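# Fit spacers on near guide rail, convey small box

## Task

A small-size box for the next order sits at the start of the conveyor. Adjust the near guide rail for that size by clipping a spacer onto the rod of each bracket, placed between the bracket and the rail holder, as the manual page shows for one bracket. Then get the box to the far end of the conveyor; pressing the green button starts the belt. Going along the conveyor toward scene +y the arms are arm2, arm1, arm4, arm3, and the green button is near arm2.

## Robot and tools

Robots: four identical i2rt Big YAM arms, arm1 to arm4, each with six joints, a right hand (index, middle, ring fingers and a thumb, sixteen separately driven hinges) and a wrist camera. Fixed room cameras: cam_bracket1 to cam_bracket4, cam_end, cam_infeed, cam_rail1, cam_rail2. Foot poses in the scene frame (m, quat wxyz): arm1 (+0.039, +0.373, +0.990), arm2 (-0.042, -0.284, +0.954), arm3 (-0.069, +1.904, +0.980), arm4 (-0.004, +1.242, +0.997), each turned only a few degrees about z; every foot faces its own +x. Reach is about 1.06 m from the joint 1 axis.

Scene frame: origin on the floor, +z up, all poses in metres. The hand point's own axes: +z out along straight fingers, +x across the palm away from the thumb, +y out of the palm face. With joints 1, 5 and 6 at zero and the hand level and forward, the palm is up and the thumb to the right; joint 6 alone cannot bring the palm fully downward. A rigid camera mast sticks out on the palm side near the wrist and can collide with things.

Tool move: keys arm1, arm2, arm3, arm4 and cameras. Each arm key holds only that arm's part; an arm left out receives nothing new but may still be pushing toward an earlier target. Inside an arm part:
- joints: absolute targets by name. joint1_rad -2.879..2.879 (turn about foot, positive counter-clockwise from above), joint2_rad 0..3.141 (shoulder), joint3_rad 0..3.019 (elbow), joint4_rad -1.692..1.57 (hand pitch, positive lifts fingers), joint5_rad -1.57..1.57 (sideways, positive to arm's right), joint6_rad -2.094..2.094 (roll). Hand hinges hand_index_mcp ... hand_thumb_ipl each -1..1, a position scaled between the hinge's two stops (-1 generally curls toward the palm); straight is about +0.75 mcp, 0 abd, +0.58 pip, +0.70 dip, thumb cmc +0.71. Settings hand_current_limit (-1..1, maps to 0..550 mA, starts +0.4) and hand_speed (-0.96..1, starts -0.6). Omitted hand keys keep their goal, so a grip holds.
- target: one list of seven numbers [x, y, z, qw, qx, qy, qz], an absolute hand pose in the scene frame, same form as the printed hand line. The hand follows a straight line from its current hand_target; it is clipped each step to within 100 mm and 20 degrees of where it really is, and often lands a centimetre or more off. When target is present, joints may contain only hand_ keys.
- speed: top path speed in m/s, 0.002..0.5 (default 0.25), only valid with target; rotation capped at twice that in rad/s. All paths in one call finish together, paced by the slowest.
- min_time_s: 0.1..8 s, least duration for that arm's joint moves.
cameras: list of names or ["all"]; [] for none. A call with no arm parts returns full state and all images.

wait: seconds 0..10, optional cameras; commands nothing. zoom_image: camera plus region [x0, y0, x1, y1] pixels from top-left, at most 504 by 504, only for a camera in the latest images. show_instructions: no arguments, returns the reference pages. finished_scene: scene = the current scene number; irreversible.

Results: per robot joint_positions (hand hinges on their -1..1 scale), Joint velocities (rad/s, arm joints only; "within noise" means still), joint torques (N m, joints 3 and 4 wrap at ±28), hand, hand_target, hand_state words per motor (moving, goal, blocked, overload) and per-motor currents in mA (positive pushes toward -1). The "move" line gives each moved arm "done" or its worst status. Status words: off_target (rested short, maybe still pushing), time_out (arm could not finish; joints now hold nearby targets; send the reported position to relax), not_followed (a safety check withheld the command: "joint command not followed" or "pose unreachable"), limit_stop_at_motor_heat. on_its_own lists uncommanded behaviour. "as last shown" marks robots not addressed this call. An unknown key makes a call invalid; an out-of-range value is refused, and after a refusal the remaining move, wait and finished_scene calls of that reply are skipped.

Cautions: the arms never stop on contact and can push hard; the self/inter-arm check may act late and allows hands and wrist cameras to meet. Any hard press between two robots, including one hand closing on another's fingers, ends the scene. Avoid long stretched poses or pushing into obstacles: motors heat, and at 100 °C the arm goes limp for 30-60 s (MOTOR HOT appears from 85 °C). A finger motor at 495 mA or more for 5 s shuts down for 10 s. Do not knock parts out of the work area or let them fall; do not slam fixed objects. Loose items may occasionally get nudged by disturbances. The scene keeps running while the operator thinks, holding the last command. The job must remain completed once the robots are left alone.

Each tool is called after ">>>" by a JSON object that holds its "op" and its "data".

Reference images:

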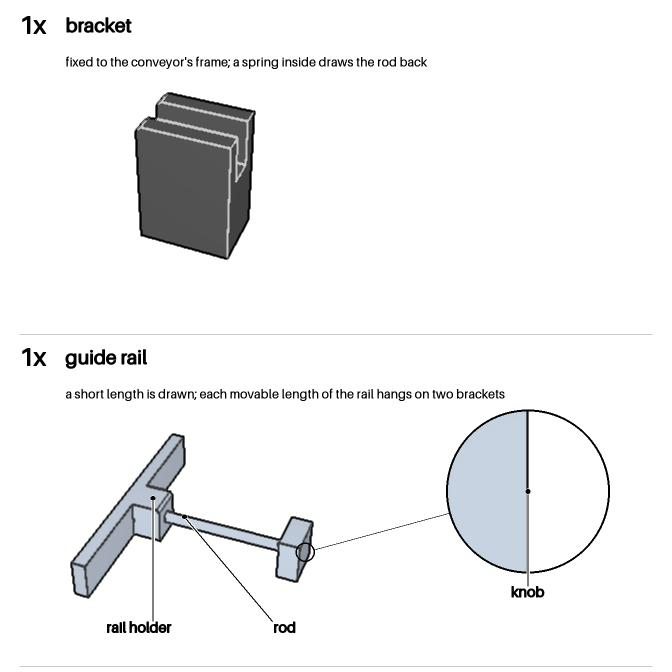

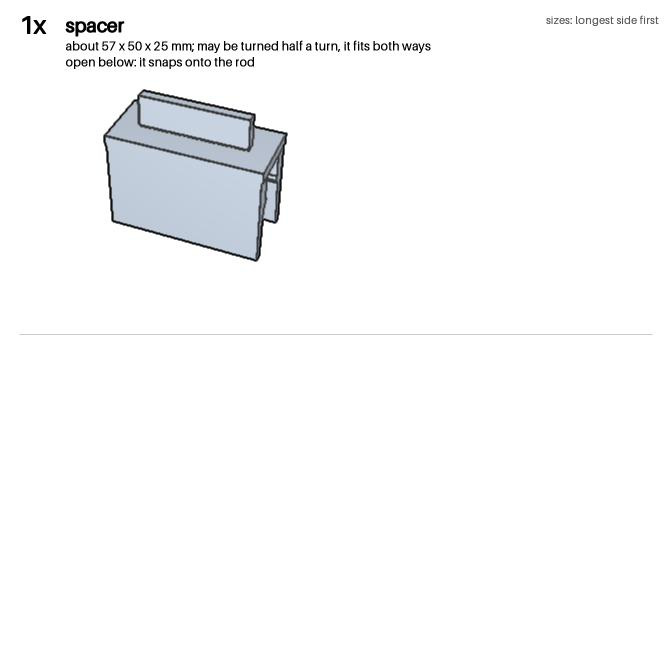

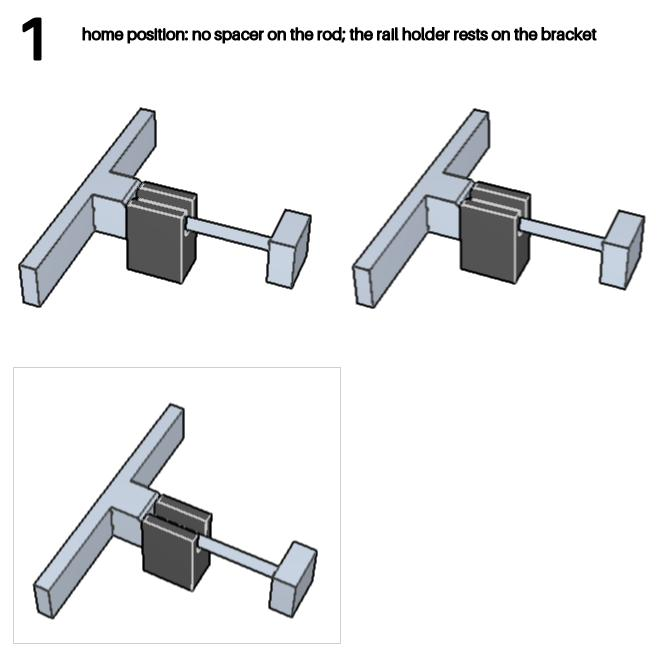

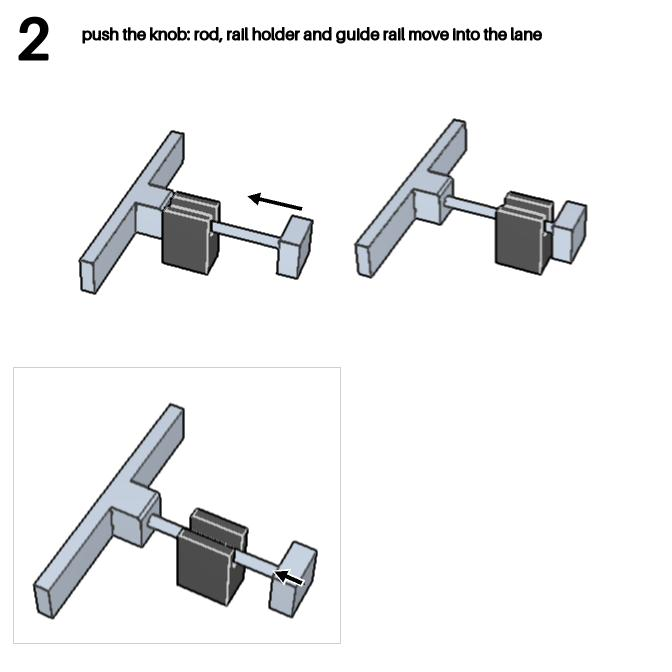

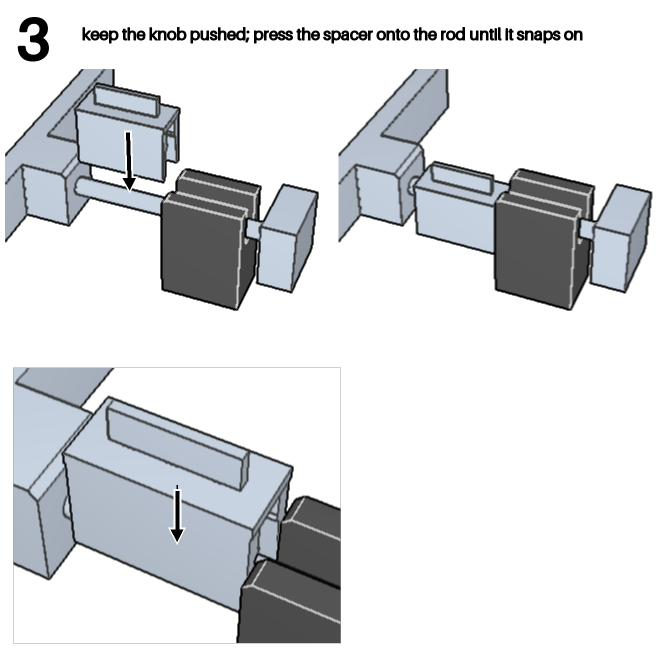

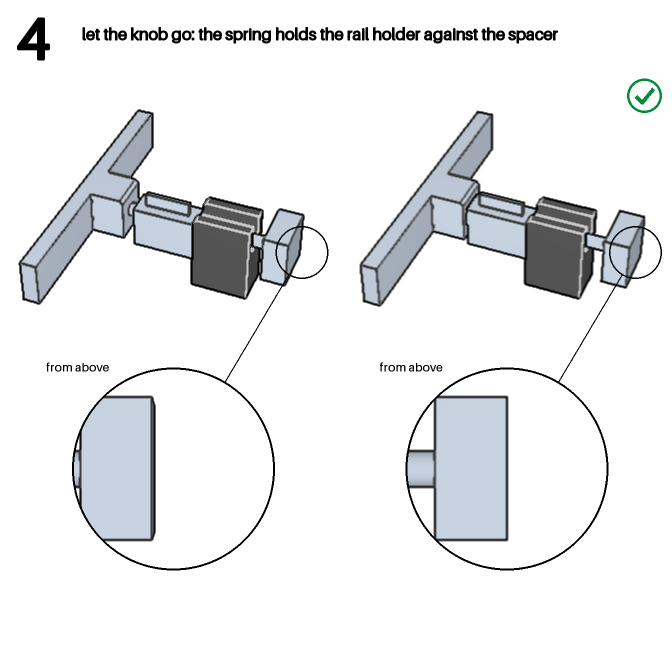

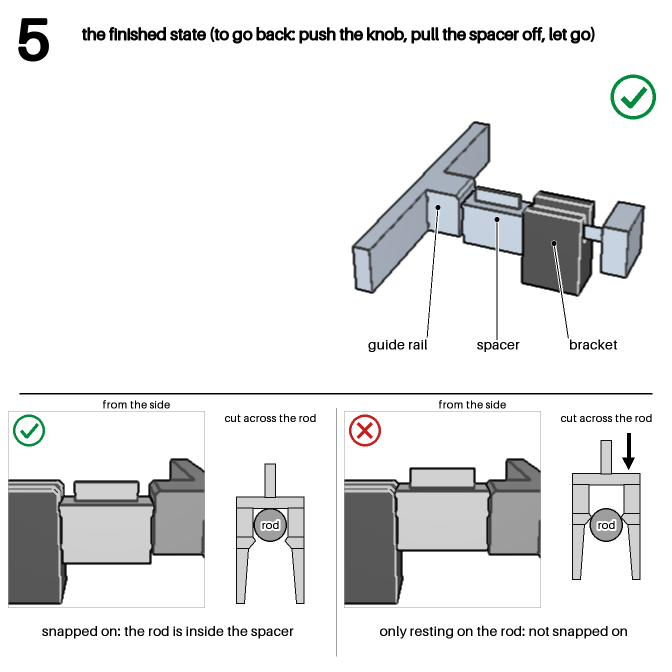

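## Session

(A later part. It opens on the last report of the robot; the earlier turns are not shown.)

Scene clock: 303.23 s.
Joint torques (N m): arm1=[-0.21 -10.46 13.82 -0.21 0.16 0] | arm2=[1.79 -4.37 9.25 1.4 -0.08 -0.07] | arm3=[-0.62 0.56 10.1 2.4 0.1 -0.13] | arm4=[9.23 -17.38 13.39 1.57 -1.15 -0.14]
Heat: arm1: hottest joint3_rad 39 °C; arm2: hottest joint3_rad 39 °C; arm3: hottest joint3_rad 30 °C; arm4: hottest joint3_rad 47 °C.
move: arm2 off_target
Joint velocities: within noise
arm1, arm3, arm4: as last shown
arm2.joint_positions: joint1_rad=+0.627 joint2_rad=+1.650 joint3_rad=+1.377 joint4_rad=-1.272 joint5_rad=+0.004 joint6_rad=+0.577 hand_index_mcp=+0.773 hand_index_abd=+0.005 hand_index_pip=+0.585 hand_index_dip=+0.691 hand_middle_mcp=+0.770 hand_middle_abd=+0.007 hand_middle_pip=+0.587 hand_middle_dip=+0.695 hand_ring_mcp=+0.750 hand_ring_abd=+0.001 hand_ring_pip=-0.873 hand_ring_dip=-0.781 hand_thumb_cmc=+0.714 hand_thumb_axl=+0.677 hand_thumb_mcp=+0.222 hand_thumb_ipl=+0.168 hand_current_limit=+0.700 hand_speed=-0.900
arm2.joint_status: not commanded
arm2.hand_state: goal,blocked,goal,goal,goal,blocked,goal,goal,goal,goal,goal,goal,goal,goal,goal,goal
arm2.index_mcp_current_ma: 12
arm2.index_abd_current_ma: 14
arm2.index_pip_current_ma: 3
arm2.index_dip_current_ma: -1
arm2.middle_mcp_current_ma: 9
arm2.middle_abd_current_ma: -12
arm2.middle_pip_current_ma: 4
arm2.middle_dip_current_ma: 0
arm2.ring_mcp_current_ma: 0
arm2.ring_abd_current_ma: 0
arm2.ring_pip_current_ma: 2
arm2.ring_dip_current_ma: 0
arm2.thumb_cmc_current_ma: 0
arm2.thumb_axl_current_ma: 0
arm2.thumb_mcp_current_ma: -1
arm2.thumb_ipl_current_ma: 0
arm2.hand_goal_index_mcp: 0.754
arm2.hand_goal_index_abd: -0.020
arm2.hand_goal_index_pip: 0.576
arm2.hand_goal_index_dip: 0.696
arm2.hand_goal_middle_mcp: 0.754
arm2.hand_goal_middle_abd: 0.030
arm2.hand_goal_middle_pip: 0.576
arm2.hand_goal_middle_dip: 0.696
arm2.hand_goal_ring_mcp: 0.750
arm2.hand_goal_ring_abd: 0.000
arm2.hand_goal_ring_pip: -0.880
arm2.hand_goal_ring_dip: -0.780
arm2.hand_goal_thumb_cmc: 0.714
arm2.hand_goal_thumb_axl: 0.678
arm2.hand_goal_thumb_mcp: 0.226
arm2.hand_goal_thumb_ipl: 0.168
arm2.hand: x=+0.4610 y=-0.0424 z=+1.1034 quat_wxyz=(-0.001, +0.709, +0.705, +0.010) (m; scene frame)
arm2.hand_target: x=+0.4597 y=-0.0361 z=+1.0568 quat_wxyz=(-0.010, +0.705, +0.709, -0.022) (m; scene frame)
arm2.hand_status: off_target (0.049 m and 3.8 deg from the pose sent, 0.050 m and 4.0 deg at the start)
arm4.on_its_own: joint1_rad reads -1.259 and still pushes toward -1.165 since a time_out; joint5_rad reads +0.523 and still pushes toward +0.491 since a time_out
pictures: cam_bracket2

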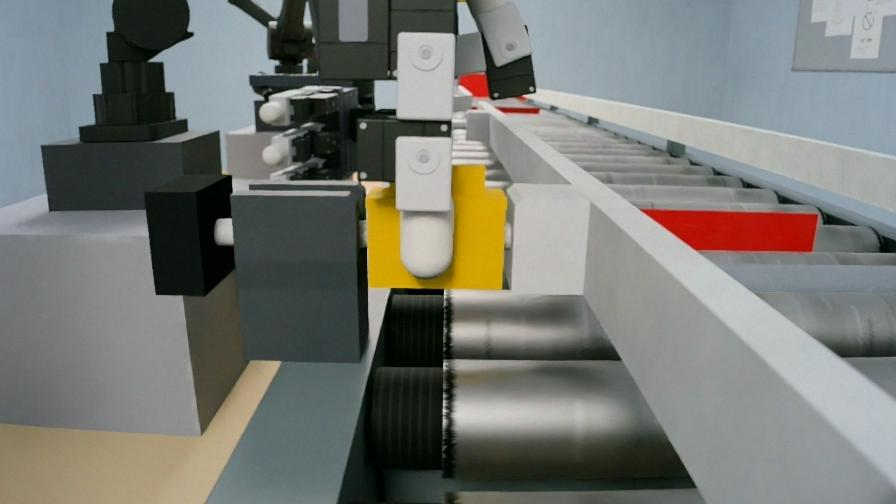

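>>> {"op": "move", "data": {"arm2": {"target": [0.4650, -0.0340, 1.0300, -0.012, 0.7050, 0.7090, -0.028], "speed": 0.06}, "cameras": ["cam_bracket2"]}}

>>> {"op": "zoom_image", "data": {"camera": "cam_bracket2", "region": [320, 60, 580, 320]}}

Scene clock: 304.30 s.
Joint torques (N m): arm1=[-0.03 -10.4 13.72 -0.29 0.15 0] | arm2=[1.67 -2.84 6.72 2.61 -0.3 -0.1] | arm3=[-0.67 0.56 10.1 2.4 0.1 -0.12] | arm4=[9.17 -17.44 13.44 1.55 -1.15 -0.14]
Heat: arm1: hottest joint3_rad 39 °C; arm2: hottest joint3_rad 39 °C; arm3: hottest joint3_rad 30 °C; arm4: hottest joint3_rad 47 °C.
move: arm2 off_target
Joint velocities: within noise
arm1, arm3, arm4: as last shown
arm2.joint_positions: joint1_rad=+0.627 joint2_rad=+1.651 joint3_rad=+1.377 joint4_rad=-1.261 joint5_rad=+0.010 joint6_rad=+0.577 hand_index_mcp=+0.795 hand_index_abd=+0.009 hand_index_pip=+0.588 hand_index_dip=+0.692 hand_middle_mcp=+0.780 hand_middle_abd=+0.009 hand_middle_pip=+0.588 hand_middle_dip=+0.696 hand_ring_mcp=+0.750 hand_ring_abd=+0.001 hand_ring_pip=-0.873 hand_ring_dip=-0.781 hand_thumb_cmc=+0.714 hand_thumb_axl=+0.677 hand_thumb_mcp=+0.222 hand_thumb_ipl=+0.168 hand_current_limit=+0.700 hand_speed=-0.900
arm2.joint_status: not commanded
arm2.hand_state: blocked,blocked,goal,goal,blocked,blocked,goal,goal,goal,goal,goal,goal,goal,goal,goal,goal
arm2.index_mcp_current_ma: 45
arm2.index_abd_current_ma: 18
arm2.index_pip_current_ma: 5
arm2.index_dip_current_ma: -1
arm2.middle_mcp_current_ma: 21
arm2.middle_abd_current_ma: -10
arm2.middle_pip_current_ma: 5
arm2.middle_dip_current_ma: 0
arm2.ring_mcp_current_ma: 0
arm2.ring_abd_current_ma: 0
arm2.ring_pip_current_ma: 2
arm2.ring_dip_current_ma: 0
arm2.thumb_cmc_current_ma: 0
arm2.thumb_axl_current_ma: 0
arm2.thumb_mcp_current_ma: -1
arm2.thumb_ipl_current_ma: 0
arm2.hand_goal_index_mcp: 0.754
arm2.hand_goal_index_abd: -0.020
arm2.hand_goal_index_pip: 0.576
arm2.hand_goal_index_dip: 0.696
arm2.hand_goal_middle_mcp: 0.754
arm2.hand_goal_middle_abd: 0.030
arm2.hand_goal_middle_pip: 0.576
arm2.hand_goal_middle_dip: 0.696
arm2.hand_goal_ring_mcp: 0.750
arm2.hand_goal_ring_abd: 0.000
arm2.hand_goal_ring_pip: -0.880
arm2.hand_goal_ring_dip: -0.780
arm2.hand_goal_thumb_cmc: 0.714
arm2.hand_goal_thumb_axl: 0.678
arm2.hand_goal_thumb_mcp: 0.226
arm2.hand_goal_thumb_ipl: 0.168
arm2.hand: x=+0.4636 y=-0.0418 z=+1.1031 quat_wxyz=(+0.002, +0.709, +0.705, +0.013) (m; scene frame)
arm2.hand_target: x=+0.4580 y=-0.0383 z=+1.0343 quat_wxyz=(-0.012, +0.705, +0.709, -0.028) (m; scene frame)
arm2.hand_status: off_target (0.073 m and 5.1 deg from the pose sent, 0.074 m and 4.6 deg at the start)
arm4.on_its_own: joint1_rad reads -1.259 and still pushes toward -1.165 since a time_out; joint5_rad reads +0.523 and still pushes toward +0.491 since a time_out
pictures: cam_bracket2

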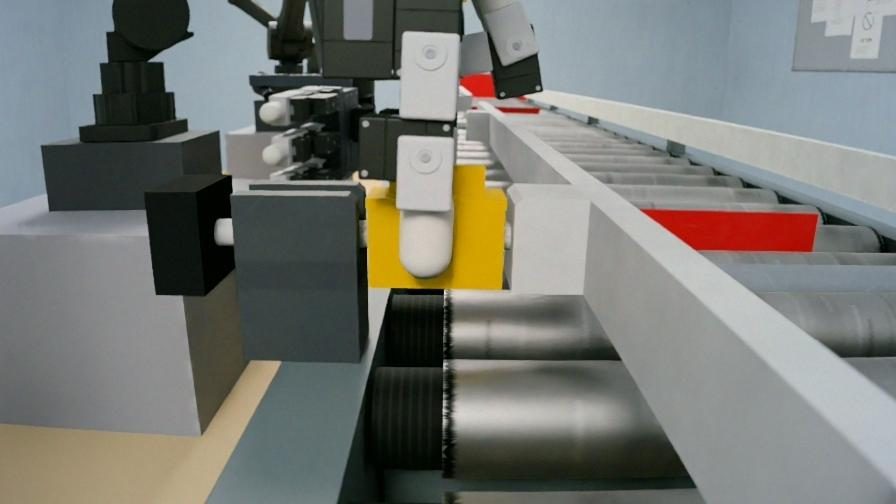

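Scaled by 1.938 from the camera's 896x504 image, which has a finer 1280x720 frame.

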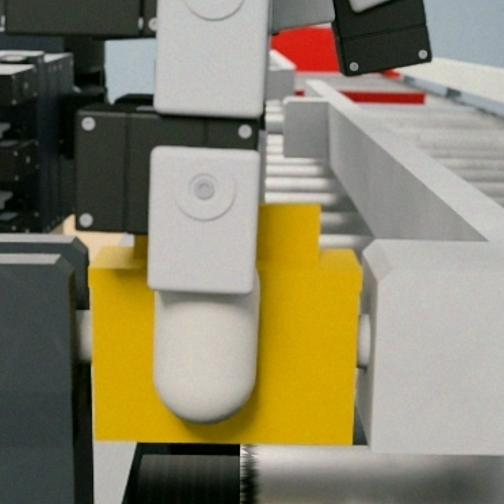

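>>> {"op": "move", "data": {"arm2": {"target": [0.4680, -0.0320, 1.0060, -0.016, 0.7050, 0.7090, -0.036], "speed": 0.06, "joints": {"hand_index_mcp": 0.73, "hand_middle_mcp": 0.73}}, "cameras": ["cam_bracket2"]}}

>>> {"op": "zoom_image", "data": {"camera": "cam_bracket2", "region": [320, 60, 580, 320]}}

Scene clock: 305.43 s.
Joint torques (N m): arm1=[0.15 -10.7 13.87 -0.23 0.16 0] | arm2=[1.9 -1.49 6.79 2.78 -0.69 -0.11] | arm3=[-0.67 0.56 10.11 2.39 0.1 -0.13] | arm4=[9.29 -17.44 13.45 1.58 -1.14 -0.15]
Heat: arm1: hottest joint3_rad 39 °C; arm2: hottest joint3_rad 38 °C; arm3: hottest joint3_rad 30 °C; arm4: hottest joint3_rad 47 °C.
move: arm2 off_target
Joint velocities: within noise
arm1, arm3, arm4: as last shown
arm2.joint_positions: joint1_rad=+0.627 joint2_rad=+1.664 joint3_rad=+1.365 joint4_rad=-1.231 joint5_rad=+0.014 joint6_rad=+0.577 hand_index_mcp=+0.791 hand_index_abd=+0.022 hand_index_pip=+0.599 hand_index_dip=+0.692 hand_middle_mcp=+0.753 hand_middle_abd=+0.019 hand_middle_pip=+0.589 hand_middle_dip=+0.703 hand_ring_mcp=+0.751 hand_ring_abd=+0.001 hand_ring_pip=-0.874 hand_ring_dip=-0.781 hand_thumb_cmc=+0.714 hand_thumb_axl=+0.677 hand_thumb_mcp=+0.220 hand_thumb_ipl=+0.167 hand_current_limit=+0.700 hand_speed=-0.900
arm2.joint_status: hand_index_mcp off_target (ended at +0.791, target +0.730); hand_middle_mcp off_target (ended at +0.753, target +0.730)
arm2.hand_state: blocked,blocked,blocked,goal,blocked,goal,goal,goal,goal,goal,goal,goal,goal,goal,goal,goal
arm2.index_mcp_current_ma: 91
arm2.index_abd_current_ma: 34
arm2.index_pip_current_ma: 14
arm2.index_dip_current_ma: -1
arm2.middle_mcp_current_ma: 16
arm2.middle_abd_current_ma: -3
arm2.middle_pip_current_ma: 6
arm2.middle_dip_current_ma: 2
arm2.ring_mcp_current_ma: 0
arm2.ring_abd_current_ma: 0
arm2.ring_pip_current_ma: 1
arm2.ring_dip_current_ma: 0
arm2.thumb_cmc_current_ma: 0
arm2.thumb_axl_current_ma: 0
arm2.thumb_mcp_current_ma: -2
arm2.thumb_ipl_current_ma: 0
arm2.hand_goal_index_mcp: 0.730
arm2.hand_goal_index_abd: -0.020
arm2.hand_goal_index_pip: 0.576
arm2.hand_goal_index_dip: 0.696
arm2.hand_goal_middle_mcp: 0.730
arm2.hand_goal_middle_abd: 0.030
arm2.hand_goal_middle_pip: 0.576
arm2.hand_goal_middle_dip: 0.696
arm2.hand_goal_ring_mcp: 0.750
arm2.hand_goal_ring_abd: 0.000
arm2.hand_goal_ring_pip: -0.880
arm2.hand_goal_ring_dip: -0.780
arm2.hand_goal_thumb_cmc: 0.714
arm2.hand_goal_thumb_axl: 0.678
arm2.hand_goal_thumb_mcp: 0.226
arm2.hand_goal_thumb_ipl: 0.168
arm2.hand: x=+0.4668 y=-0.0406 z=+1.0935 quat_wxyz=(+0.005, +0.709, +0.705, +0.016) (m; scene frame)
arm2.hand_target: x=+0.4584 y=-0.0378 z=+1.0123 quat_wxyz=(-0.016, +0.705, +0.708, -0.036) (m; scene frame)
arm2.hand_status: off_target (0.088 m and 6.4 deg from the pose sent, 0.098 m and 6.1 deg at the start)
arm4.joint_positions: joint1_rad=-1.259 joint2_rad=+2.492 joint3_rad=+1.577 joint4_rad=+0.861 joint5_rad=+0.522 joint6_rad=+1.567 hand_index_mcp=+0.725 hand_index_abd=-0.039 hand_index_pip=+0.565 hand_index_dip=+0.695 hand_middle_mcp=+0.755 hand_middle_abd=+0.003 hand_middle_pip=+0.577 hand_middle_dip=+0.696 hand_ring_mcp=+0.755 hand_ring_abd=+0.003 hand_ring_pip=+0.577 hand_ring_dip=+0.696 hand_thumb_cmc=+0.715 hand_thumb_axl=+0.677 hand_thumb_mcp=+0.226 hand_thumb_ipl=+0.168 hand_current_limit=+0.400 hand_speed=-0.600
arm4.index_mcp_current_ma: -95
arm4.index_abd_current_ma: -108
arm4.on_its_own: joint1_rad reads -1.259 and still pushes toward -1.165 since a time_out; joint5_rad reads +0.522 and still pushes toward +0.491 since a time_out
arm4.hand: x=+0.1476 y=+0.4622 z=+0.9693 quat_wxyz=(+0.522, +0.483, -0.539, +0.451) (m; scene frame)
pictures: cam_bracket2

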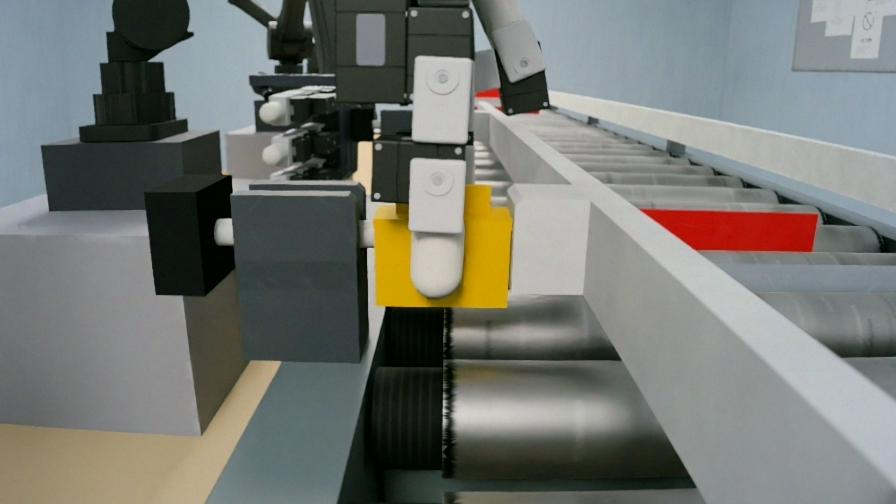

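Scaled by 1.938 from the camera's 896x504 image, which has a finer 1280x720 frame.

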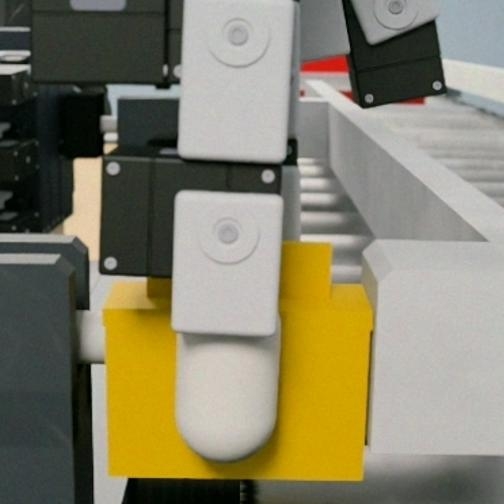

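>>> {"op": "move", "data": {"arm2": {"target": [0.4650, -0.0405, 1.0920, 0, 0.7071, 0.7071, 0], "speed": 0.08, "joints": {"hand_index_mcp": 0.754, "hand_middle_mcp": 0.754, "hand_index_abd": 0.02, "hand_middle_abd": -0.015}}, "cameras": ["cam_bracket2"]}}

>>> {"op": "move", "data": {"arm2": {"joints": {"hand_index_abd": 0.06, "hand_middle_abd": -0.06}}}}

>>> {"op": "move", "data": {"arm2": {"target": [0.4660, -0.0400, 1.1500, 0, 0.7071, 0.7071, 0], "speed": 0.12}, "cameras": ["cam_bracket2"]}}

>>> {"op": "zoom_image", "data": {"camera": "cam_bracket2", "region": [320, 60, 580, 320]}}

Scene clock: 307.07 s.
Joint torques (N m): arm1=[0.09 -10.7 13.71 -0.23 0.14 0.02] | arm2=[1.85 -8.76 11.93 -0.47 -0.05 -0.08] | arm3=[-0.62 0.5 10.1 2.4 0.1 -0.13] | arm4=[9.05 -17.44 13.44 1.59 -1.14 -0.15]
Heat: arm1: hottest joint3_rad 39 °C; arm2: hottest joint3_rad 38 °C; arm3: hottest joint3_rad 30 °C; arm4: hottest joint3_rad 47 °C.
move: arm2 done
Joint velocities: within noise
arm1, arm3, arm4: as last shown
arm2.joint_positions: joint1_rad=+0.627 joint2_rad=+1.657 joint3_rad=+1.369 joint4_rad=-1.254 joint5_rad=+0.014 joint6_rad=+0.577 hand_index_mcp=+0.758 hand_index_abd=+0.008 hand_index_pip=+0.584 hand_index_dip=+0.696 hand_middle_mcp=+0.745 hand_middle_abd=-0.010 hand_middle_pip=+0.575 hand_middle_dip=+0.701 hand_ring_mcp=+0.751 hand_ring_abd=+0.001 hand_ring_pip=-0.874 hand_ring_dip=-0.781 hand_thumb_cmc=+0.714 hand_thumb_axl=+0.677 hand_thumb_mcp=+0.220 hand_thumb_ipl=+0.167 hand_current_limit=+0.700 hand_speed=-0.900
arm2.joint_status: all done
arm2.hand_state: goal,goal,goal,goal,goal,goal,goal,goal,goal,goal,goal,goal,goal,goal,goal,goal
arm2.index_mcp_current_ma: 1
arm2.index_abd_current_ma: -4
arm2.index_pip_current_ma: 2
arm2.index_dip_current_ma: 0
arm2.middle_mcp_current_ma: -3
arm2.middle_abd_current_ma: 1
arm2.middle_pip_current_ma: 0
arm2.middle_dip_current_ma: 1
arm2.ring_mcp_current_ma: 0
arm2.ring_abd_current_ma: 0
arm2.ring_pip_current_ma: 1
arm2.ring_dip_current_ma: 0
arm2.thumb_cmc_current_ma: 0
arm2.thumb_axl_current_ma: 0
arm2.thumb_mcp_current_ma: -2
arm2.thumb_ipl_current_ma: 0
arm2.hand_goal_index_mcp: 0.754
arm2.hand_goal_index_abd: 0.020
arm2.hand_goal_index_pip: 0.576
arm2.hand_goal_index_dip: 0.696
arm2.hand_goal_middle_mcp: 0.754
arm2.hand_goal_middle_abd: -0.014
arm2.hand_goal_middle_pip: 0.576
arm2.hand_goal_middle_dip: 0.696
arm2.hand_goal_ring_mcp: 0.750
arm2.hand_goal_ring_abd: 0.000
arm2.hand_goal_ring_pip: -0.880
arm2.hand_goal_ring_dip: -0.780
arm2.hand_goal_thumb_cmc: 0.714
arm2.hand_goal_thumb_axl: 0.678
arm2.hand_goal_thumb_mcp: 0.226
arm2.hand_goal_thumb_ipl: 0.168
arm2.hand: x=+0.4631 y=-0.0430 z=+1.0975 quat_wxyz=(+0.004, +0.709, +0.705, +0.010) (m; scene frame)
arm2.hand_target: x=+0.4649 y=-0.0406 z=+1.0920 quat_wxyz=(+0.000, +0.707, +0.707, +0.000) (m; scene frame)
arm2.hand_status: done (0.006 m and 1.2 deg from the pose sent, 0.002 m and 1.9 deg at the start)
arm4.on_its_own: joint1_rad reads -1.259 and still pushes toward -1.165 since a time_out; joint5_rad reads +0.522 and still pushes toward +0.491 since a time_out
pictures: cam_bracket2

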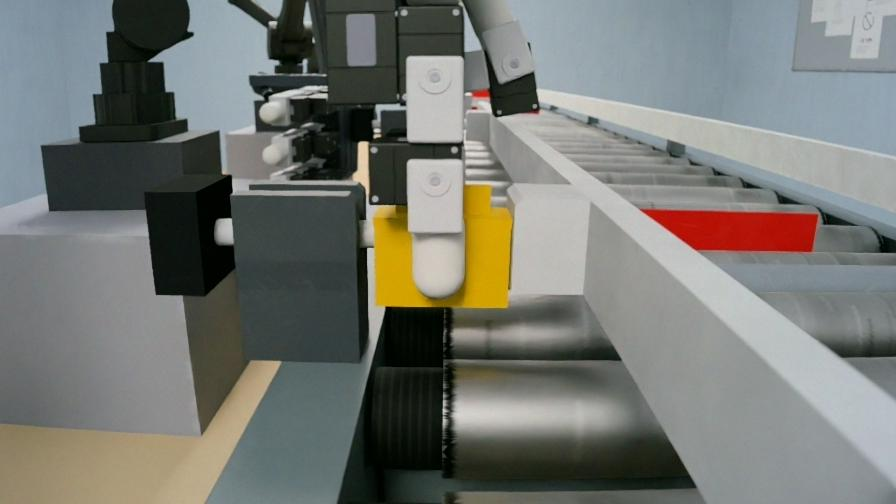

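Scene clock: 307.60 s.
Joint torques (N m): arm1=[-0.21 -10.4 13.85 -0.32 0.16 0] | arm2=[1.96 -8.06 11.82 -0.25 -0.05 -0.08] | arm3=[-0.62 0.56 10.1 2.4 0.11 -0.12] | arm4=[9.17 -17.32 13.45 1.61 -1.14 -0.15]
Heat: arm1: hottest joint3_rad 39 °C; arm2: hottest joint3_rad 38 °C; arm3: hottest joint3_rad 30 °C; arm4: hottest joint3_rad 47 °C.
move: arm2 off_target
Joint velocities: within noise
arm1.joint_positions: joint1_rad=+0.426 joint2_rad=+1.393 joint3_rad=+1.504 joint4_rad=-1.689 joint5_rad=-0.005 joint6_rad=+0.512 hand_index_mcp=+0.748 hand_index_abd=-0.008 hand_index_pip=+0.574 hand_index_dip=+0.696 hand_middle_mcp=+0.753 hand_middle_abd=+0.012 hand_middle_pip=+0.576 hand_middle_dip=+0.696 hand_ring_mcp=+0.749 hand_ring_abd=+0.001 hand_ring_pip=-0.884 hand_ring_dip=-0.780 hand_thumb_cmc=+0.713 hand_thumb_axl=+0.677 hand_thumb_mcp=+0.223 hand_thumb_ipl=+0.168 hand_current_limit=+0.700 hand_speed=-0.600
arm1.joint_status: not commanded
arm1.hand_state: goal,blocked,goal,goal,goal,blocked,goal,goal,goal,goal,goal,goal,goal,goal,goal,goal
arm1.index_mcp_current_ma: -1
arm1.index_abd_current_ma: 225
arm1.index_pip_current_ma: 0
arm1.index_dip_current_ma: 0
arm1.middle_mcp_current_ma: 0
arm1.middle_abd_current_ma: -214
arm1.middle_pip_current_ma: 0
arm1.middle_dip_current_ma: 0
arm1.ring_mcp_current_ma: 0
arm1.ring_abd_current_ma: 0
arm1.ring_pip_current_ma: 1
arm1.ring_dip_current_ma: 0
arm1.thumb_cmc_current_ma: 0
arm1.thumb_axl_current_ma: 0
arm1.thumb_mcp_current_ma: 0
arm1.thumb_ipl_current_ma: 0
arm1.hand_goal_index_mcp: 0.754
arm1.hand_goal_index_abd: -0.150
arm1.hand_goal_index_pip: 0.576
arm1.hand_goal_index_dip: 0.696
arm1.hand_goal_middle_mcp: 0.754
arm1.hand_goal_middle_abd: 0.150
arm1.hand_goal_middle_pip: 0.576
arm1.hand_goal_middle_dip: 0.696
arm1.hand_goal_ring_mcp: 0.750
arm1.hand_goal_ring_abd: 0.000
arm1.hand_goal_ring_pip: -0.890
arm1.hand_goal_ring_dip: -0.780
arm1.hand_goal_thumb_cmc: 0.714
arm1.hand_goal_thumb_axl: 0.678
arm1.hand_goal_thumb_mcp: 0.226
arm1.hand_goal_thumb_ipl: 0.168
arm1.hand: x=+0.4720 y=+0.5491 z=+1.2986 quat_wxyz=(-0.001, +0.707, +0.707, -0.005) (m; scene frame)
arm1.hand_target: x=+0.4792 y=+0.5526 z=+1.3195 quat_wxyz=(+0.006, +0.707, +0.707, +0.014) (m; scene frame)
arm1.hand_status: not commanded
arm2.joint_positions: joint1_rad=+0.627 joint2_rad=+1.657 joint3_rad=+1.369 joint4_rad=-1.258 joint5_rad=+0.014 joint6_rad=+0.577 hand_index_mcp=+0.757 hand_index_abd=+0.032 hand_index_pip=+0.583 hand_index_dip=+0.696 hand_middle_mcp=+0.745 hand_middle_abd=-0.034 hand_middle_pip=+0.575 hand_middle_dip=+0.701 hand_ring_mcp=+0.751 hand_ring_abd=+0.001 hand_ring_pip=-0.874 hand_ring_dip=-0.781 hand_thumb_cmc=+0.714 hand_thumb_axl=+0.677 hand_thumb_mcp=+0.220 hand_thumb_ipl=+0.167 hand_current_limit=+0.700 hand_speed=-0.900
arm2.joint_status: hand_index_abd off_target (ended at +0.032, target +0.060); hand_middle_abd off_target (ended at -0.034, target -0.060)
arm2.hand_state: goal,blocked,goal,goal,goal,blocked,goal,goal,goal,goal,goal,goal,goal,goal,goal,goal
arm2.index_mcp_current_ma: 0
arm2.index_abd_current_ma: -17
arm2.index_pip_current_ma: 2
arm2.index_dip_current_ma: 0
arm2.middle_mcp_current_ma: -3
arm2.middle_abd_current_ma: 15
arm2.middle_pip_current_ma: 0
arm2.middle_dip_current_ma: 1
arm2.ring_mcp_current_ma: 0
arm2.ring_abd_current_ma: 0
arm2.ring_pip_current_ma: 1
arm2.ring_dip_current_ma: 0
arm2.thumb_cmc_current_ma: 0
arm2.thumb_axl_current_ma: 0
arm2.thumb_mcp_current_ma: -2
arm2.thumb_ipl_current_ma: 0
arm2.hand_goal_index_mcp: 0.754
arm2.hand_goal_index_abd: 0.060
arm2.hand_goal_index_pip: 0.576
arm2.hand_goal_index_dip: 0.696
arm2.hand_goal_middle_mcp: 0.754
arm2.hand_goal_middle_abd: -0.060
arm2.hand_goal_middle_pip: 0.576
arm2.hand_goal_middle_dip: 0.696
arm2.hand_goal_ring_mcp: 0.750
arm2.hand_goal_ring_abd: 0.000
arm2.hand_goal_ring_pip: -0.880
arm2.hand_goal_ring_dip: -0.780
arm2.hand_goal_thumb_cmc: 0.714
arm2.hand_goal_thumb_axl: 0.678
arm2.hand_goal_thumb_mcp: 0.226
arm2.hand_goal_thumb_ipl: 0.168
arm2.hand: x=+0.4623 y=-0.0435 z=+1.0973 quat_wxyz=(+0.003, +0.709, +0.705, +0.008) (m; scene frame)
arm2.hand_target: x=+0.4649 y=-0.0406 z=+1.0920 quat_wxyz=(+0.000, +0.707, +0.707, +0.000) (m; scene frame)
arm2.hand_status: not commanded
arm3.joint_positions: joint1_rad=+0.019 joint2_rad=+0.621 joint3_rad=+1.445 joint4_rad=-1.172 joint5_rad=+0.010 joint6_rad=+1.142 hand_index_mcp=+0.755 hand_index_abd=+0.001 hand_index_pip=+0.577 hand_index_dip=+0.696 hand_middle_mcp=+0.755 hand_middle_abd=+0.001 hand_middle_pip=+0.577 hand_middle_dip=+0.696 hand_ring_mcp=+0.755 hand_ring_abd=+0.001 hand_ring_pip=+0.577 hand_ring_dip=+0.696 hand_thumb_cmc=+0.715 hand_thumb_axl=+0.677 hand_thumb_mcp=+0.226 hand_thumb_ipl=+0.168 hand_current_limit=+0.400 hand_speed=-0.600
arm3.joint_status: not commanded
arm3.hand_state: goal,goal,goal,goal,goal,goal,goal,goal,goal,goal,goal,goal,goal,goal,goal,goal
arm3.index_mcp_current_ma: 1
arm3.index_abd_current_ma: 1
arm3.index_pip_current_ma: 1
arm3.index_dip_current_ma: 0
arm3.middle_mcp_current_ma: 1
arm3.middle_abd_current_ma: 1
arm3.middle_pip_current_ma: 1
arm3.middle_dip_current_ma: 0
arm3.ring_mcp_current_ma: 1
arm3.ring_abd_current_ma: 1
arm3.ring_pip_current_ma: 1
arm3.ring_dip_current_ma: 0
arm3.thumb_cmc_current_ma: 1
arm3.thumb_axl_current_ma: -1
arm3.thumb_mcp_current_ma: 0
arm3.thumb_ipl_current_ma: 0
arm3.hand_goal_index_mcp: 0.754
arm3.hand_goal_index_abd: 0.000
arm3.hand_goal_index_pip: 0.576
arm3.hand_goal_index_dip: 0.696
arm3.hand_goal_middle_mcp: 0.754
arm3.hand_goal_middle_abd: 0.000
arm3.hand_goal_middle_pip: 0.576
arm3.hand_goal_middle_dip: 0.696
arm3.hand_goal_ring_mcp: 0.754
arm3.hand_goal_ring_abd: 0.000
arm3.hand_goal_ring_pip: 0.576
arm3.hand_goal_ring_dip: 0.696
arm3.hand_goal_thumb_cmc: 0.714
arm3.hand_goal_thumb_axl: 0.678
arm3.hand_goal_thumb_mcp: 0.226
arm3.hand_goal_thumb_ipl: 0.168
arm3.hand: x=+0.1747 y=+1.8084 z=+1.5973 quat_wxyz=(+0.136, +0.802, +0.159, +0.560) (m; scene frame)
arm3.hand_target: x=+0.1704 y=+1.8085 z=+1.6097 quat_wxyz=(+0.138, +0.794, +0.157, +0.571) (m; scene frame)
arm3.hand_status: not commanded
arm4.joint_positions: joint1_rad=-1.259 joint2_rad=+2.492 joint3_rad=+1.577 joint4_rad=+0.861 joint5_rad=+0.522 joint6_rad=+1.567 hand_index_mcp=+0.725 hand_index_abd=-0.039 hand_index_pip=+0.565 hand_index_dip=+0.695 hand_middle_mcp=+0.755 hand_middle_abd=+0.003 hand_middle_pip=+0.577 hand_middle_dip=+0.696 hand_ring_mcp=+0.755 hand_ring_abd=+0.003 hand_ring_pip=+0.577 hand_ring_dip=+0.696 hand_thumb_cmc=+0.715 hand_thumb_axl=+0.677 hand_thumb_mcp=+0.226 hand_thumb_ipl=+0.168 hand_current_limit=+0.400 hand_speed=-0.600
arm4.joint_status: not commanded
arm4.hand_state: blocked,blocked,goal,goal,goal,goal,goal,goal,goal,goal,goal,goal,goal,goal,goal,goal
arm4.index_mcp_current_ma: -95
arm4.index_abd_current_ma: -108
arm4.index_pip_current_ma: -28
arm4.index_dip_current_ma: -2
arm4.middle_mcp_current_ma: 2
arm4.middle_abd_current_ma: 5
arm4.middle_pip_current_ma: 1
arm4.middle_dip_current_ma: 0
arm4.ring_mcp_current_ma: 2
arm4.ring_abd_current_ma: 6
arm4.ring_pip_current_ma: 1
arm4.ring_dip_current_ma: 0
arm4.thumb_cmc_current_ma: 1
arm4.thumb_axl_current_ma: -1
arm4.thumb_mcp_current_ma: 0
arm4.thumb_ipl_current_ma: -1
arm4.hand_goal_index_mcp: 0.754
arm4.hand_goal_index_abd: 0.000
arm4.hand_goal_index_pip: 0.576
arm4.hand_goal_index_dip: 0.696
arm4.hand_goal_middle_mcp: 0.754
arm4.hand_goal_middle_abd: 0.000
arm4.hand_goal_middle_pip: 0.576
arm4.hand_goal_middle_dip: 0.696
arm4.hand_goal_ring_mcp: 0.754
arm4.hand_goal_ring_abd: 0.000
arm4.hand_goal_ring_pip: 0.576
arm4.hand_goal_ring_dip: 0.696
arm4.hand_goal_thumb_cmc: 0.714
arm4.hand_goal_thumb_axl: 0.678
arm4.hand_goal_thumb_mcp: 0.226
arm4.hand_goal_thumb_ipl: 0.168
arm4.on_its_own: joint1_rad reads -1.259 and still pushes toward -1.165 since a time_out; joint5_rad reads +0.522 and still pushes toward +0.491 since a time_out
arm4.hand: x=+0.1476 y=+0.4622 z=+0.9693 quat_wxyz=(+0.522, +0.483, -0.539, +0.451) (m; scene frame)
arm4.hand_target: x=+0.2366 y=+0.4557 z=+0.9906 quat_wxyz=(+0.499, +0.502, -0.502, +0.497) (m; scene frame)
arm4.hand_status: not commanded
pictures: none

Scene clock: 308.60 s.
Joint torques (N m): arm1=[0.15 -10.4 13.83 -0.18 0.12 0.01] | arm2=[1.67 -10.52 14.42 -0.2 0.15 -0.1] | arm3=[-0.67 0.5 10.1 2.39 0.1 -0.12] | arm4=[9.29 -17.26 13.37 1.59 -1.14 -0.16]
Heat: arm1: hottest joint3_rad 39 °C; arm2: hottest joint3_rad 38 °C; arm3: hottest joint3_rad 30 °C; arm4: hottest joint3_rad 47 °C.
move: arm2 off_target
Joint velocities: within noise
arm1, arm3, arm4: as last shown
arm2.joint_positions: joint1_rad=+0.627 joint2_rad=+1.648 joint3_rad=+1.459 joint4_rad=-1.407 joint5_rad=+0.010 joint6_rad=+0.577 hand_index_mcp=+0.754 hand_index_abd=+0.056 hand_index_pip=+0.578 hand_index_dip=+0.696 hand_middle_mcp=+0.748 hand_middle_abd=-0.063 hand_middle_pip=+0.573 hand_middle_dip=+0.697 hand_ring_mcp=+0.751 hand_ring_abd=+0.001 hand_ring_pip=-0.874 hand_ring_dip=-0.781 hand_thumb_cmc=+0.714 hand_thumb_axl=+0.677 hand_thumb_mcp=+0.220 hand_thumb_ipl=+0.167 hand_current_limit=+0.700 hand_speed=-0.900
arm2.joint_status: not commanded
arm2.hand_state: goal,goal,goal,goal,goal,goal,goal,goal,goal,goal,goal,goal,goal,goal,goal,goal
arm2.index_mcp_current_ma: 0
arm2.index_abd_current_ma: -1
arm2.index_pip_current_ma: 0
arm2.index_dip_current_ma: 0
arm2.middle_mcp_current_ma: -1
arm2.middle_abd_current_ma: 0
arm2.middle_pip_current_ma: 0
arm2.middle_dip_current_ma: 0
arm2.ring_mcp_current_ma: 0
arm2.ring_abd_current_ma: 0
arm2.ring_pip_current_ma: 1
arm2.ring_dip_current_ma: 0
arm2.thumb_cmc_current_ma: 0
arm2.thumb_axl_current_ma: 0
arm2.thumb_mcp_current_ma: -2
arm2.thumb_ipl_current_ma: 0
arm2.hand_goal_index_mcp: 0.754
arm2.hand_goal_index_abd: 0.060
arm2.hand_goal_index_pip: 0.576
arm2.hand_goal_index_dip: 0.696
arm2.hand_goal_middle_mcp: 0.754
arm2.hand_goal_middle_abd: -0.060
arm2.hand_goal_middle_pip: 0.576
arm2.hand_goal_middle_dip: 0.696
arm2.hand_goal_ring_mcp: 0.750
arm2.hand_goal_ring_abd: 0.000
arm2.hand_goal_ring_pip: -0.880
arm2.hand_goal_ring_dip: -0.780
arm2.hand_goal_thumb_cmc: 0.714
arm2.hand_goal_thumb_axl: 0.678
arm2.hand_goal_thumb_mcp: 0.226
arm2.hand_goal_thumb_ipl: 0.168
arm2.on_its_own: hand_index_abd moved +0.024 to your old target +0.060; hand_middle_abd moved -0.029 to your old target -0.060
arm2.hand: x=+0.4567 y=-0.0467 z=+1.1314 quat_wxyz=(-0.004, +0.709, +0.705, -0.016) (m; scene frame)
arm2.hand_target: x=+0.4655 y=-0.0403 z=+1.1500 quat_wxyz=(+0.000, +0.707, +0.707, +0.000) (m; scene frame)
arm2.hand_status: off_target (0.022 m and 2.0 deg from the pose sent, 0.053 m and 1.0 deg at the start)
arm4.on_its_own: joint1_rad reads -1.259 and still pushes toward -1.165 since a time_out; joint5_rad reads +0.522 and still pushes toward +0.491 since a time_out
pictures: cam_bracket2

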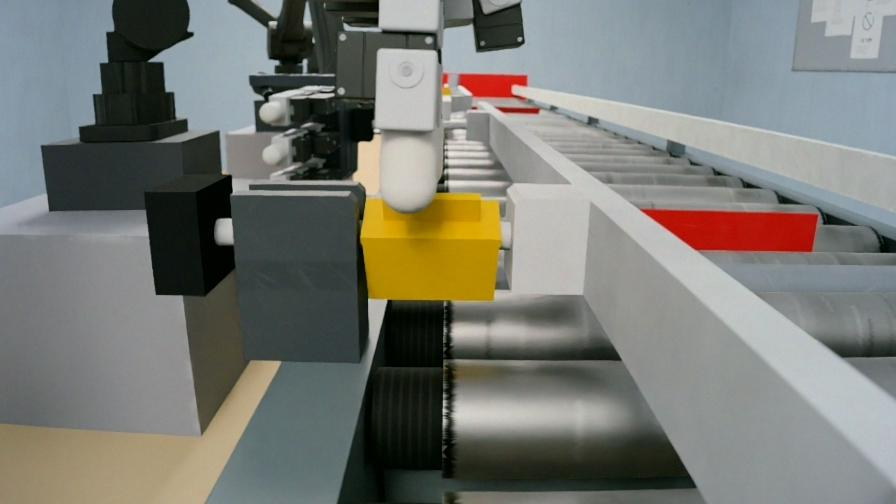

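Scaled by 1.938 from the camera's 896x504 image, which has a finer 1280x720 frame.

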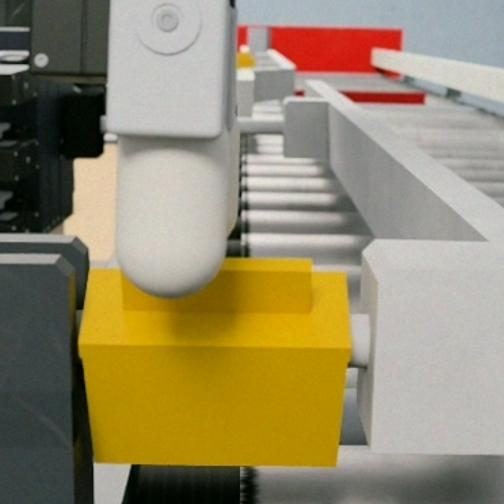

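>>> {"op": "move", "data": {"arm2": {"target": [0.4700, -0.0330, 1.1600, 0, 0.7071, 0.7071, 0], "speed": 0.12}}}

>>> {"op": "move", "data": {"arm2": {"target": [0.4700, -0.0380, 1.2200, 0, 0.7071, 0.7071, 0], "speed": 0.15}, "cameras": ["cam_bracket2"]}}

>>> {"op": "zoom_image", "data": {"camera": "cam_bracket2", "region": [320, 60, 580, 320]}}

Scene clock: 309.77 s.
Joint torques (N m): arm1=[-0.15 -10.58 13.78 -0.21 0.15 0] | arm2=[2.49 -7.82 14.63 -0.06 0.15 0.03] | arm3=[-0.67 0.56 10.09 2.39 0.1 -0.13] | arm4=[9.29 -17.38 13.41 1.59 -1.13 -0.16]
Heat: arm1: hottest joint3_rad 40 °C; arm2: hottest joint3_rad 39 °C; arm3: hottest joint3_rad 30 °C; arm4: hottest joint3_rad 47 °C.
move: arm2 off_target
Joint velocities: within noise
arm1, arm3, arm4: as last shown
arm2.joint_positions: joint1_rad=+0.627 joint2_rad=+1.648 joint3_rad=+1.502 joint4_rad=-1.437 joint5_rad=+0.010 joint6_rad=+0.577 hand_index_mcp=+0.754 hand_index_abd=+0.056 hand_index_pip=+0.578 hand_index_dip=+0.696 hand_middle_mcp=+0.748 hand_middle_abd=-0.063 hand_middle_pip=+0.573 hand_middle_dip=+0.697 hand_ring_mcp=+0.751 hand_ring_abd=+0.001 hand_ring_pip=-0.874 hand_ring_dip=-0.781 hand_thumb_cmc=+0.714 hand_thumb_axl=+0.677 hand_thumb_mcp=+0.220 hand_thumb_ipl=+0.167 hand_current_limit=+0.700 hand_speed=-0.900
arm2.joint_status: not commanded
arm2.hand_state: goal,goal,goal,goal,goal,goal,goal,goal,goal,goal,goal,goal,goal,goal,goal,goal
arm2.index_mcp_current_ma: 0
arm2.index_abd_current_ma: -1
arm2.index_pip_current_ma: 0
arm2.index_dip_current_ma: 0
arm2.middle_mcp_current_ma: -1
arm2.middle_abd_current_ma: 0
arm2.middle_pip_current_ma: 0
arm2.middle_dip_current_ma: 0
arm2.ring_mcp_current_ma: 0
arm2.ring_abd_current_ma: 0
arm2.ring_pip_current_ma: 1
arm2.ring_dip_current_ma: 0
arm2.thumb_cmc_current_ma: 0
arm2.thumb_axl_current_ma: 0
arm2.thumb_mcp_current_ma: -2
arm2.thumb_ipl_current_ma: 0
arm2.hand_goal_index_mcp: 0.754
arm2.hand_goal_index_abd: 0.060
arm2.hand_goal_index_pip: 0.576
arm2.hand_goal_index_dip: 0.696
arm2.hand_goal_middle_mcp: 0.754
arm2.hand_goal_middle_abd: -0.060
arm2.hand_goal_middle_pip: 0.576
arm2.hand_goal_middle_dip: 0.696
arm2.hand_goal_ring_mcp: 0.750
arm2.hand_goal_ring_abd: 0.000
arm2.hand_goal_ring_pip: -0.880
arm2.hand_goal_ring_dip: -0.780
arm2.hand_goal_thumb_cmc: 0.714
arm2.hand_goal_thumb_axl: 0.678
arm2.hand_goal_thumb_mcp: 0.226
arm2.hand_goal_thumb_ipl: 0.168
arm2.hand: x=+0.4621 y=-0.0435 z=+1.1486 quat_wxyz=(-0.003, +0.709, +0.705, -0.010) (m; scene frame)
arm2.hand_target: x=+0.4696 y=-0.0332 z=+1.1600 quat_wxyz=(+0.000, +0.707, +0.707, +0.000) (m; scene frame)
arm2.hand_status: off_target (0.017 m and 1.2 deg from the pose sent, 0.034 m and 2.0 deg at the start)
arm4.on_its_own: joint1_rad reads -1.259 and still pushes toward -1.165 since a time_out; joint5_rad reads +0.522 and still pushes toward +0.491 since a time_out
pictures: none

Scene clock: 310.80 s.
Joint torques (N m): arm1=[-0.21 -10.87 13.76 -0.29 0.15 0.01] | arm2=[2.26 -10.29 14.45 -0.4 0.12 -0.1] | arm3=[-0.62 0.5 10.1 2.39 0.1 -0.12] | arm4=[9.17 -17.32 13.38 1.62 -1.14 -0.15]
Heat: arm1: hottest joint3_rad 40 °C; arm2: hottest joint3_rad 39 °C; arm3: hottest joint3_rad 30 °C; arm4: hottest joint3_rad 47 °C.
move: arm2 off_target
Joint velocities: within noise
arm1, arm3, arm4: as last shown
arm2.joint_positions: joint1_rad=+0.627 joint2_rad=+1.645 joint3_rad=+1.644 joint4_rad=-1.591 joint5_rad=+0.010 joint6_rad=+0.577 hand_index_mcp=+0.754 hand_index_abd=+0.056 hand_index_pip=+0.578 hand_index_dip=+0.696 hand_middle_mcp=+0.749 hand_middle_abd=-0.063 hand_middle_pip=+0.573 hand_middle_dip=+0.697 hand_ring_mcp=+0.751 hand_ring_abd=+0.001 hand_ring_pip=-0.874 hand_ring_dip=-0.781 hand_thumb_cmc=+0.714 hand_thumb_axl=+0.677 hand_thumb_mcp=+0.220 hand_thumb_ipl=+0.167 hand_current_limit=+0.700 hand_speed=-0.900
arm2.joint_status: not commanded
arm2.hand_state: goal,goal,goal,goal,goal,goal,goal,goal,goal,goal,goal,goal,goal,goal,goal,goal
arm2.index_mcp_current_ma: 0
arm2.index_abd_current_ma: -1
arm2.index_pip_current_ma: 0
arm2.index_dip_current_ma: 0
arm2.middle_mcp_current_ma: -1
arm2.middle_abd_current_ma: 0
arm2.middle_pip_current_ma: 0
arm2.middle_dip_current_ma: 0
arm2.ring_mcp_current_ma: 0
arm2.ring_abd_current_ma: 0
arm2.ring_pip_current_ma: 1
arm2.ring_dip_current_ma: 0
arm2.thumb_cmc_current_ma: 0
arm2.thumb_axl_current_ma: 0
arm2.thumb_mcp_current_ma: -2
arm2.thumb_ipl_current_ma: 0
arm2.hand_goal_index_mcp: 0.754
arm2.hand_goal_index_abd: 0.060
arm2.hand_goal_index_pip: 0.576
arm2.hand_goal_index_dip: 0.696
arm2.hand_goal_middle_mcp: 0.754
arm2.hand_goal_middle_abd: -0.060
arm2.hand_goal_middle_pip: 0.576
arm2.hand_goal_middle_dip: 0.696
arm2.hand_goal_ring_mcp: 0.750
arm2.hand_goal_ring_abd: 0.000
arm2.hand_goal_ring_pip: -0.880
arm2.hand_goal_ring_dip: -0.780
arm2.hand_goal_thumb_cmc: 0.714
arm2.hand_goal_thumb_axl: 0.678
arm2.hand_goal_thumb_mcp: 0.226
arm2.hand_goal_thumb_ipl: 0.168
arm2.hand: x=+0.4634 y=-0.0433 z=+1.2036 quat_wxyz=(-0.004, +0.709, +0.705, -0.014) (m; scene frame)
arm2.hand_target: x=+0.4696 y=-0.0383 z=+1.2200 quat_wxyz=(+0.000, +0.707, +0.707, +0.000) (m; scene frame)
arm2.hand_status: off_target (0.018 m and 1.7 deg from the pose sent, 0.072 m and 1.2 deg at the start)
arm4.on_its_own: joint1_rad reads -1.259 and still pushes toward -1.165 since a time_out; joint5_rad reads +0.522 and still pushes toward +0.491 since a time_out
pictures: cam_bracket2

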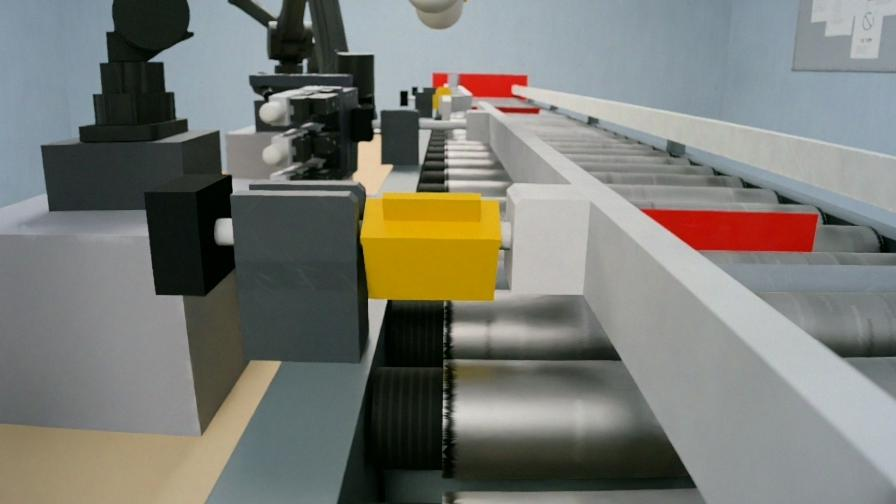

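Scaled by 1.938 from the camera's 896x504 image, which has a finer 1280x720 frame.

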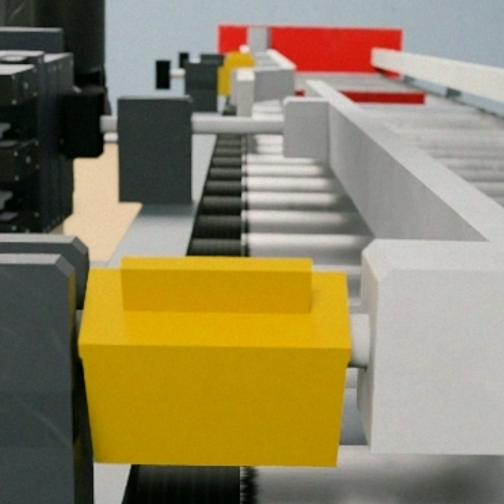

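>>> {"op": "move", "data": {"arm2": {"target": [0.4620, -0.0370, 1.1500, 0, 0.7071, 0.7071, 0], "speed": 0.12, "joints": {"hand_index_abd": 0.11, "hand_middle_abd": -0.11}}, "cameras": ["cam_bracket2"]}}

>>> {"op": "zoom_image", "data": {"camera": "cam_bracket2", "region": [320, 60, 580, 320]}}

Scene clock: 312.27 s.
Joint torques (N m): arm1=[0.15 -10.58 13.74 -0.23 0.16 0] | arm2=[1.61 -9.76 10.65 0.77 0.2 0.06] | arm3=[-0.67 0.5 10.1 2.39 0.1 -0.12] | arm4=[9.29 -17.44 13.39 1.65 -1.13 -0.15]
Heat: arm1: hottest joint3_rad 40 °C; arm2: hottest joint3_rad 39 °C; arm3: hottest joint3_rad 30 °C; arm4: hottest joint3_rad 47 °C.
move: arm2 done
Joint velocities: within noise
arm1, arm3, arm4: as last shown
arm2.joint_positions: joint1_rad=+0.629 joint2_rad=+1.641 joint3_rad=+1.497 joint4_rad=-1.427 joint5_rad=+0.010 joint6_rad=+0.577 hand_index_mcp=+0.754 hand_index_abd=+0.105 hand_index_pip=+0.578 hand_index_dip=+0.696 hand_middle_mcp=+0.750 hand_middle_abd=-0.106 hand_middle_pip=+0.573 hand_middle_dip=+0.697 hand_ring_mcp=+0.751 hand_ring_abd=+0.001 hand_ring_pip=-0.874 hand_ring_dip=-0.781 hand_thumb_cmc=+0.714 hand_thumb_axl=+0.677 hand_thumb_mcp=+0.220 hand_thumb_ipl=+0.167 hand_current_limit=+0.700 hand_speed=-0.900
arm2.joint_status: all done
arm2.hand_state: goal,goal,goal,goal,goal,goal,goal,goal,goal,goal,goal,goal,goal,goal,goal,goal
arm2.index_mcp_current_ma: 0
arm2.index_abd_current_ma: -1
arm2.index_pip_current_ma: 0
arm2.index_dip_current_ma: 0
arm2.middle_mcp_current_ma: -1
arm2.middle_abd_current_ma: 0
arm2.middle_pip_current_ma: 0
arm2.middle_dip_current_ma: 0
arm2.ring_mcp_current_ma: 0
arm2.ring_abd_current_ma: 0
arm2.ring_pip_current_ma: 1
arm2.ring_dip_current_ma: 0
arm2.thumb_cmc_current_ma: 0
arm2.thumb_axl_current_ma: 0
arm2.thumb_mcp_current_ma: -2
arm2.thumb_ipl_current_ma: 0
arm2.hand_goal_index_mcp: 0.754
arm2.hand_goal_index_abd: 0.110
arm2.hand_goal_index_pip: 0.576
arm2.hand_goal_index_dip: 0.696
arm2.hand_goal_middle_mcp: 0.754
arm2.hand_goal_middle_abd: -0.110
arm2.hand_goal_middle_pip: 0.576
arm2.hand_goal_middle_dip: 0.696
arm2.hand_goal_ring_mcp: 0.750
arm2.hand_goal_ring_abd: 0.000
arm2.hand_goal_ring_pip: -0.880
arm2.hand_goal_ring_dip: -0.780
arm2.hand_goal_thumb_cmc: 0.714
arm2.hand_goal_thumb_axl: 0.678
arm2.hand_goal_thumb_mcp: 0.226
arm2.hand_goal_thumb_ipl: 0.168
arm2.hand: x=+0.4620 y=-0.0420 z=+1.1506 quat_wxyz=(-0.001, +0.708, +0.706, -0.004) (m; scene frame)
arm2.hand_target: x=+0.4620 y=-0.0370 z=+1.1501 quat_wxyz=(+0.000, +0.707, +0.707, +0.000) (m; scene frame)
arm2.hand_status: done (0.005 m and 0.5 deg from the pose sent, 0.054 m and 1.7 deg at the start)
arm4.on_its_own: joint1_rad reads -1.259 and still pushes toward -1.165 since a time_out; joint5_rad reads +0.522 and still pushes toward +0.491 since a time_out
pictures: cam_bracket2

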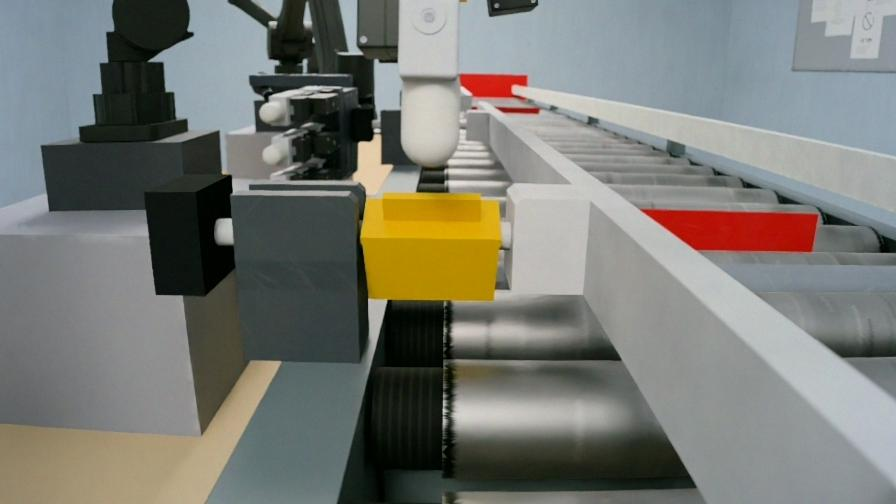

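Scaled by 1.938 from the camera's 896x504 image, which has a finer 1280x720 frame.

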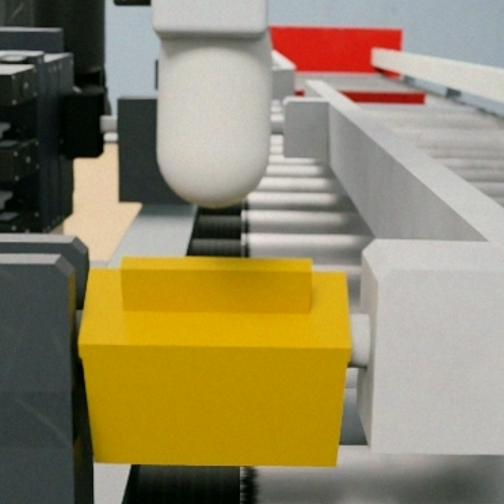

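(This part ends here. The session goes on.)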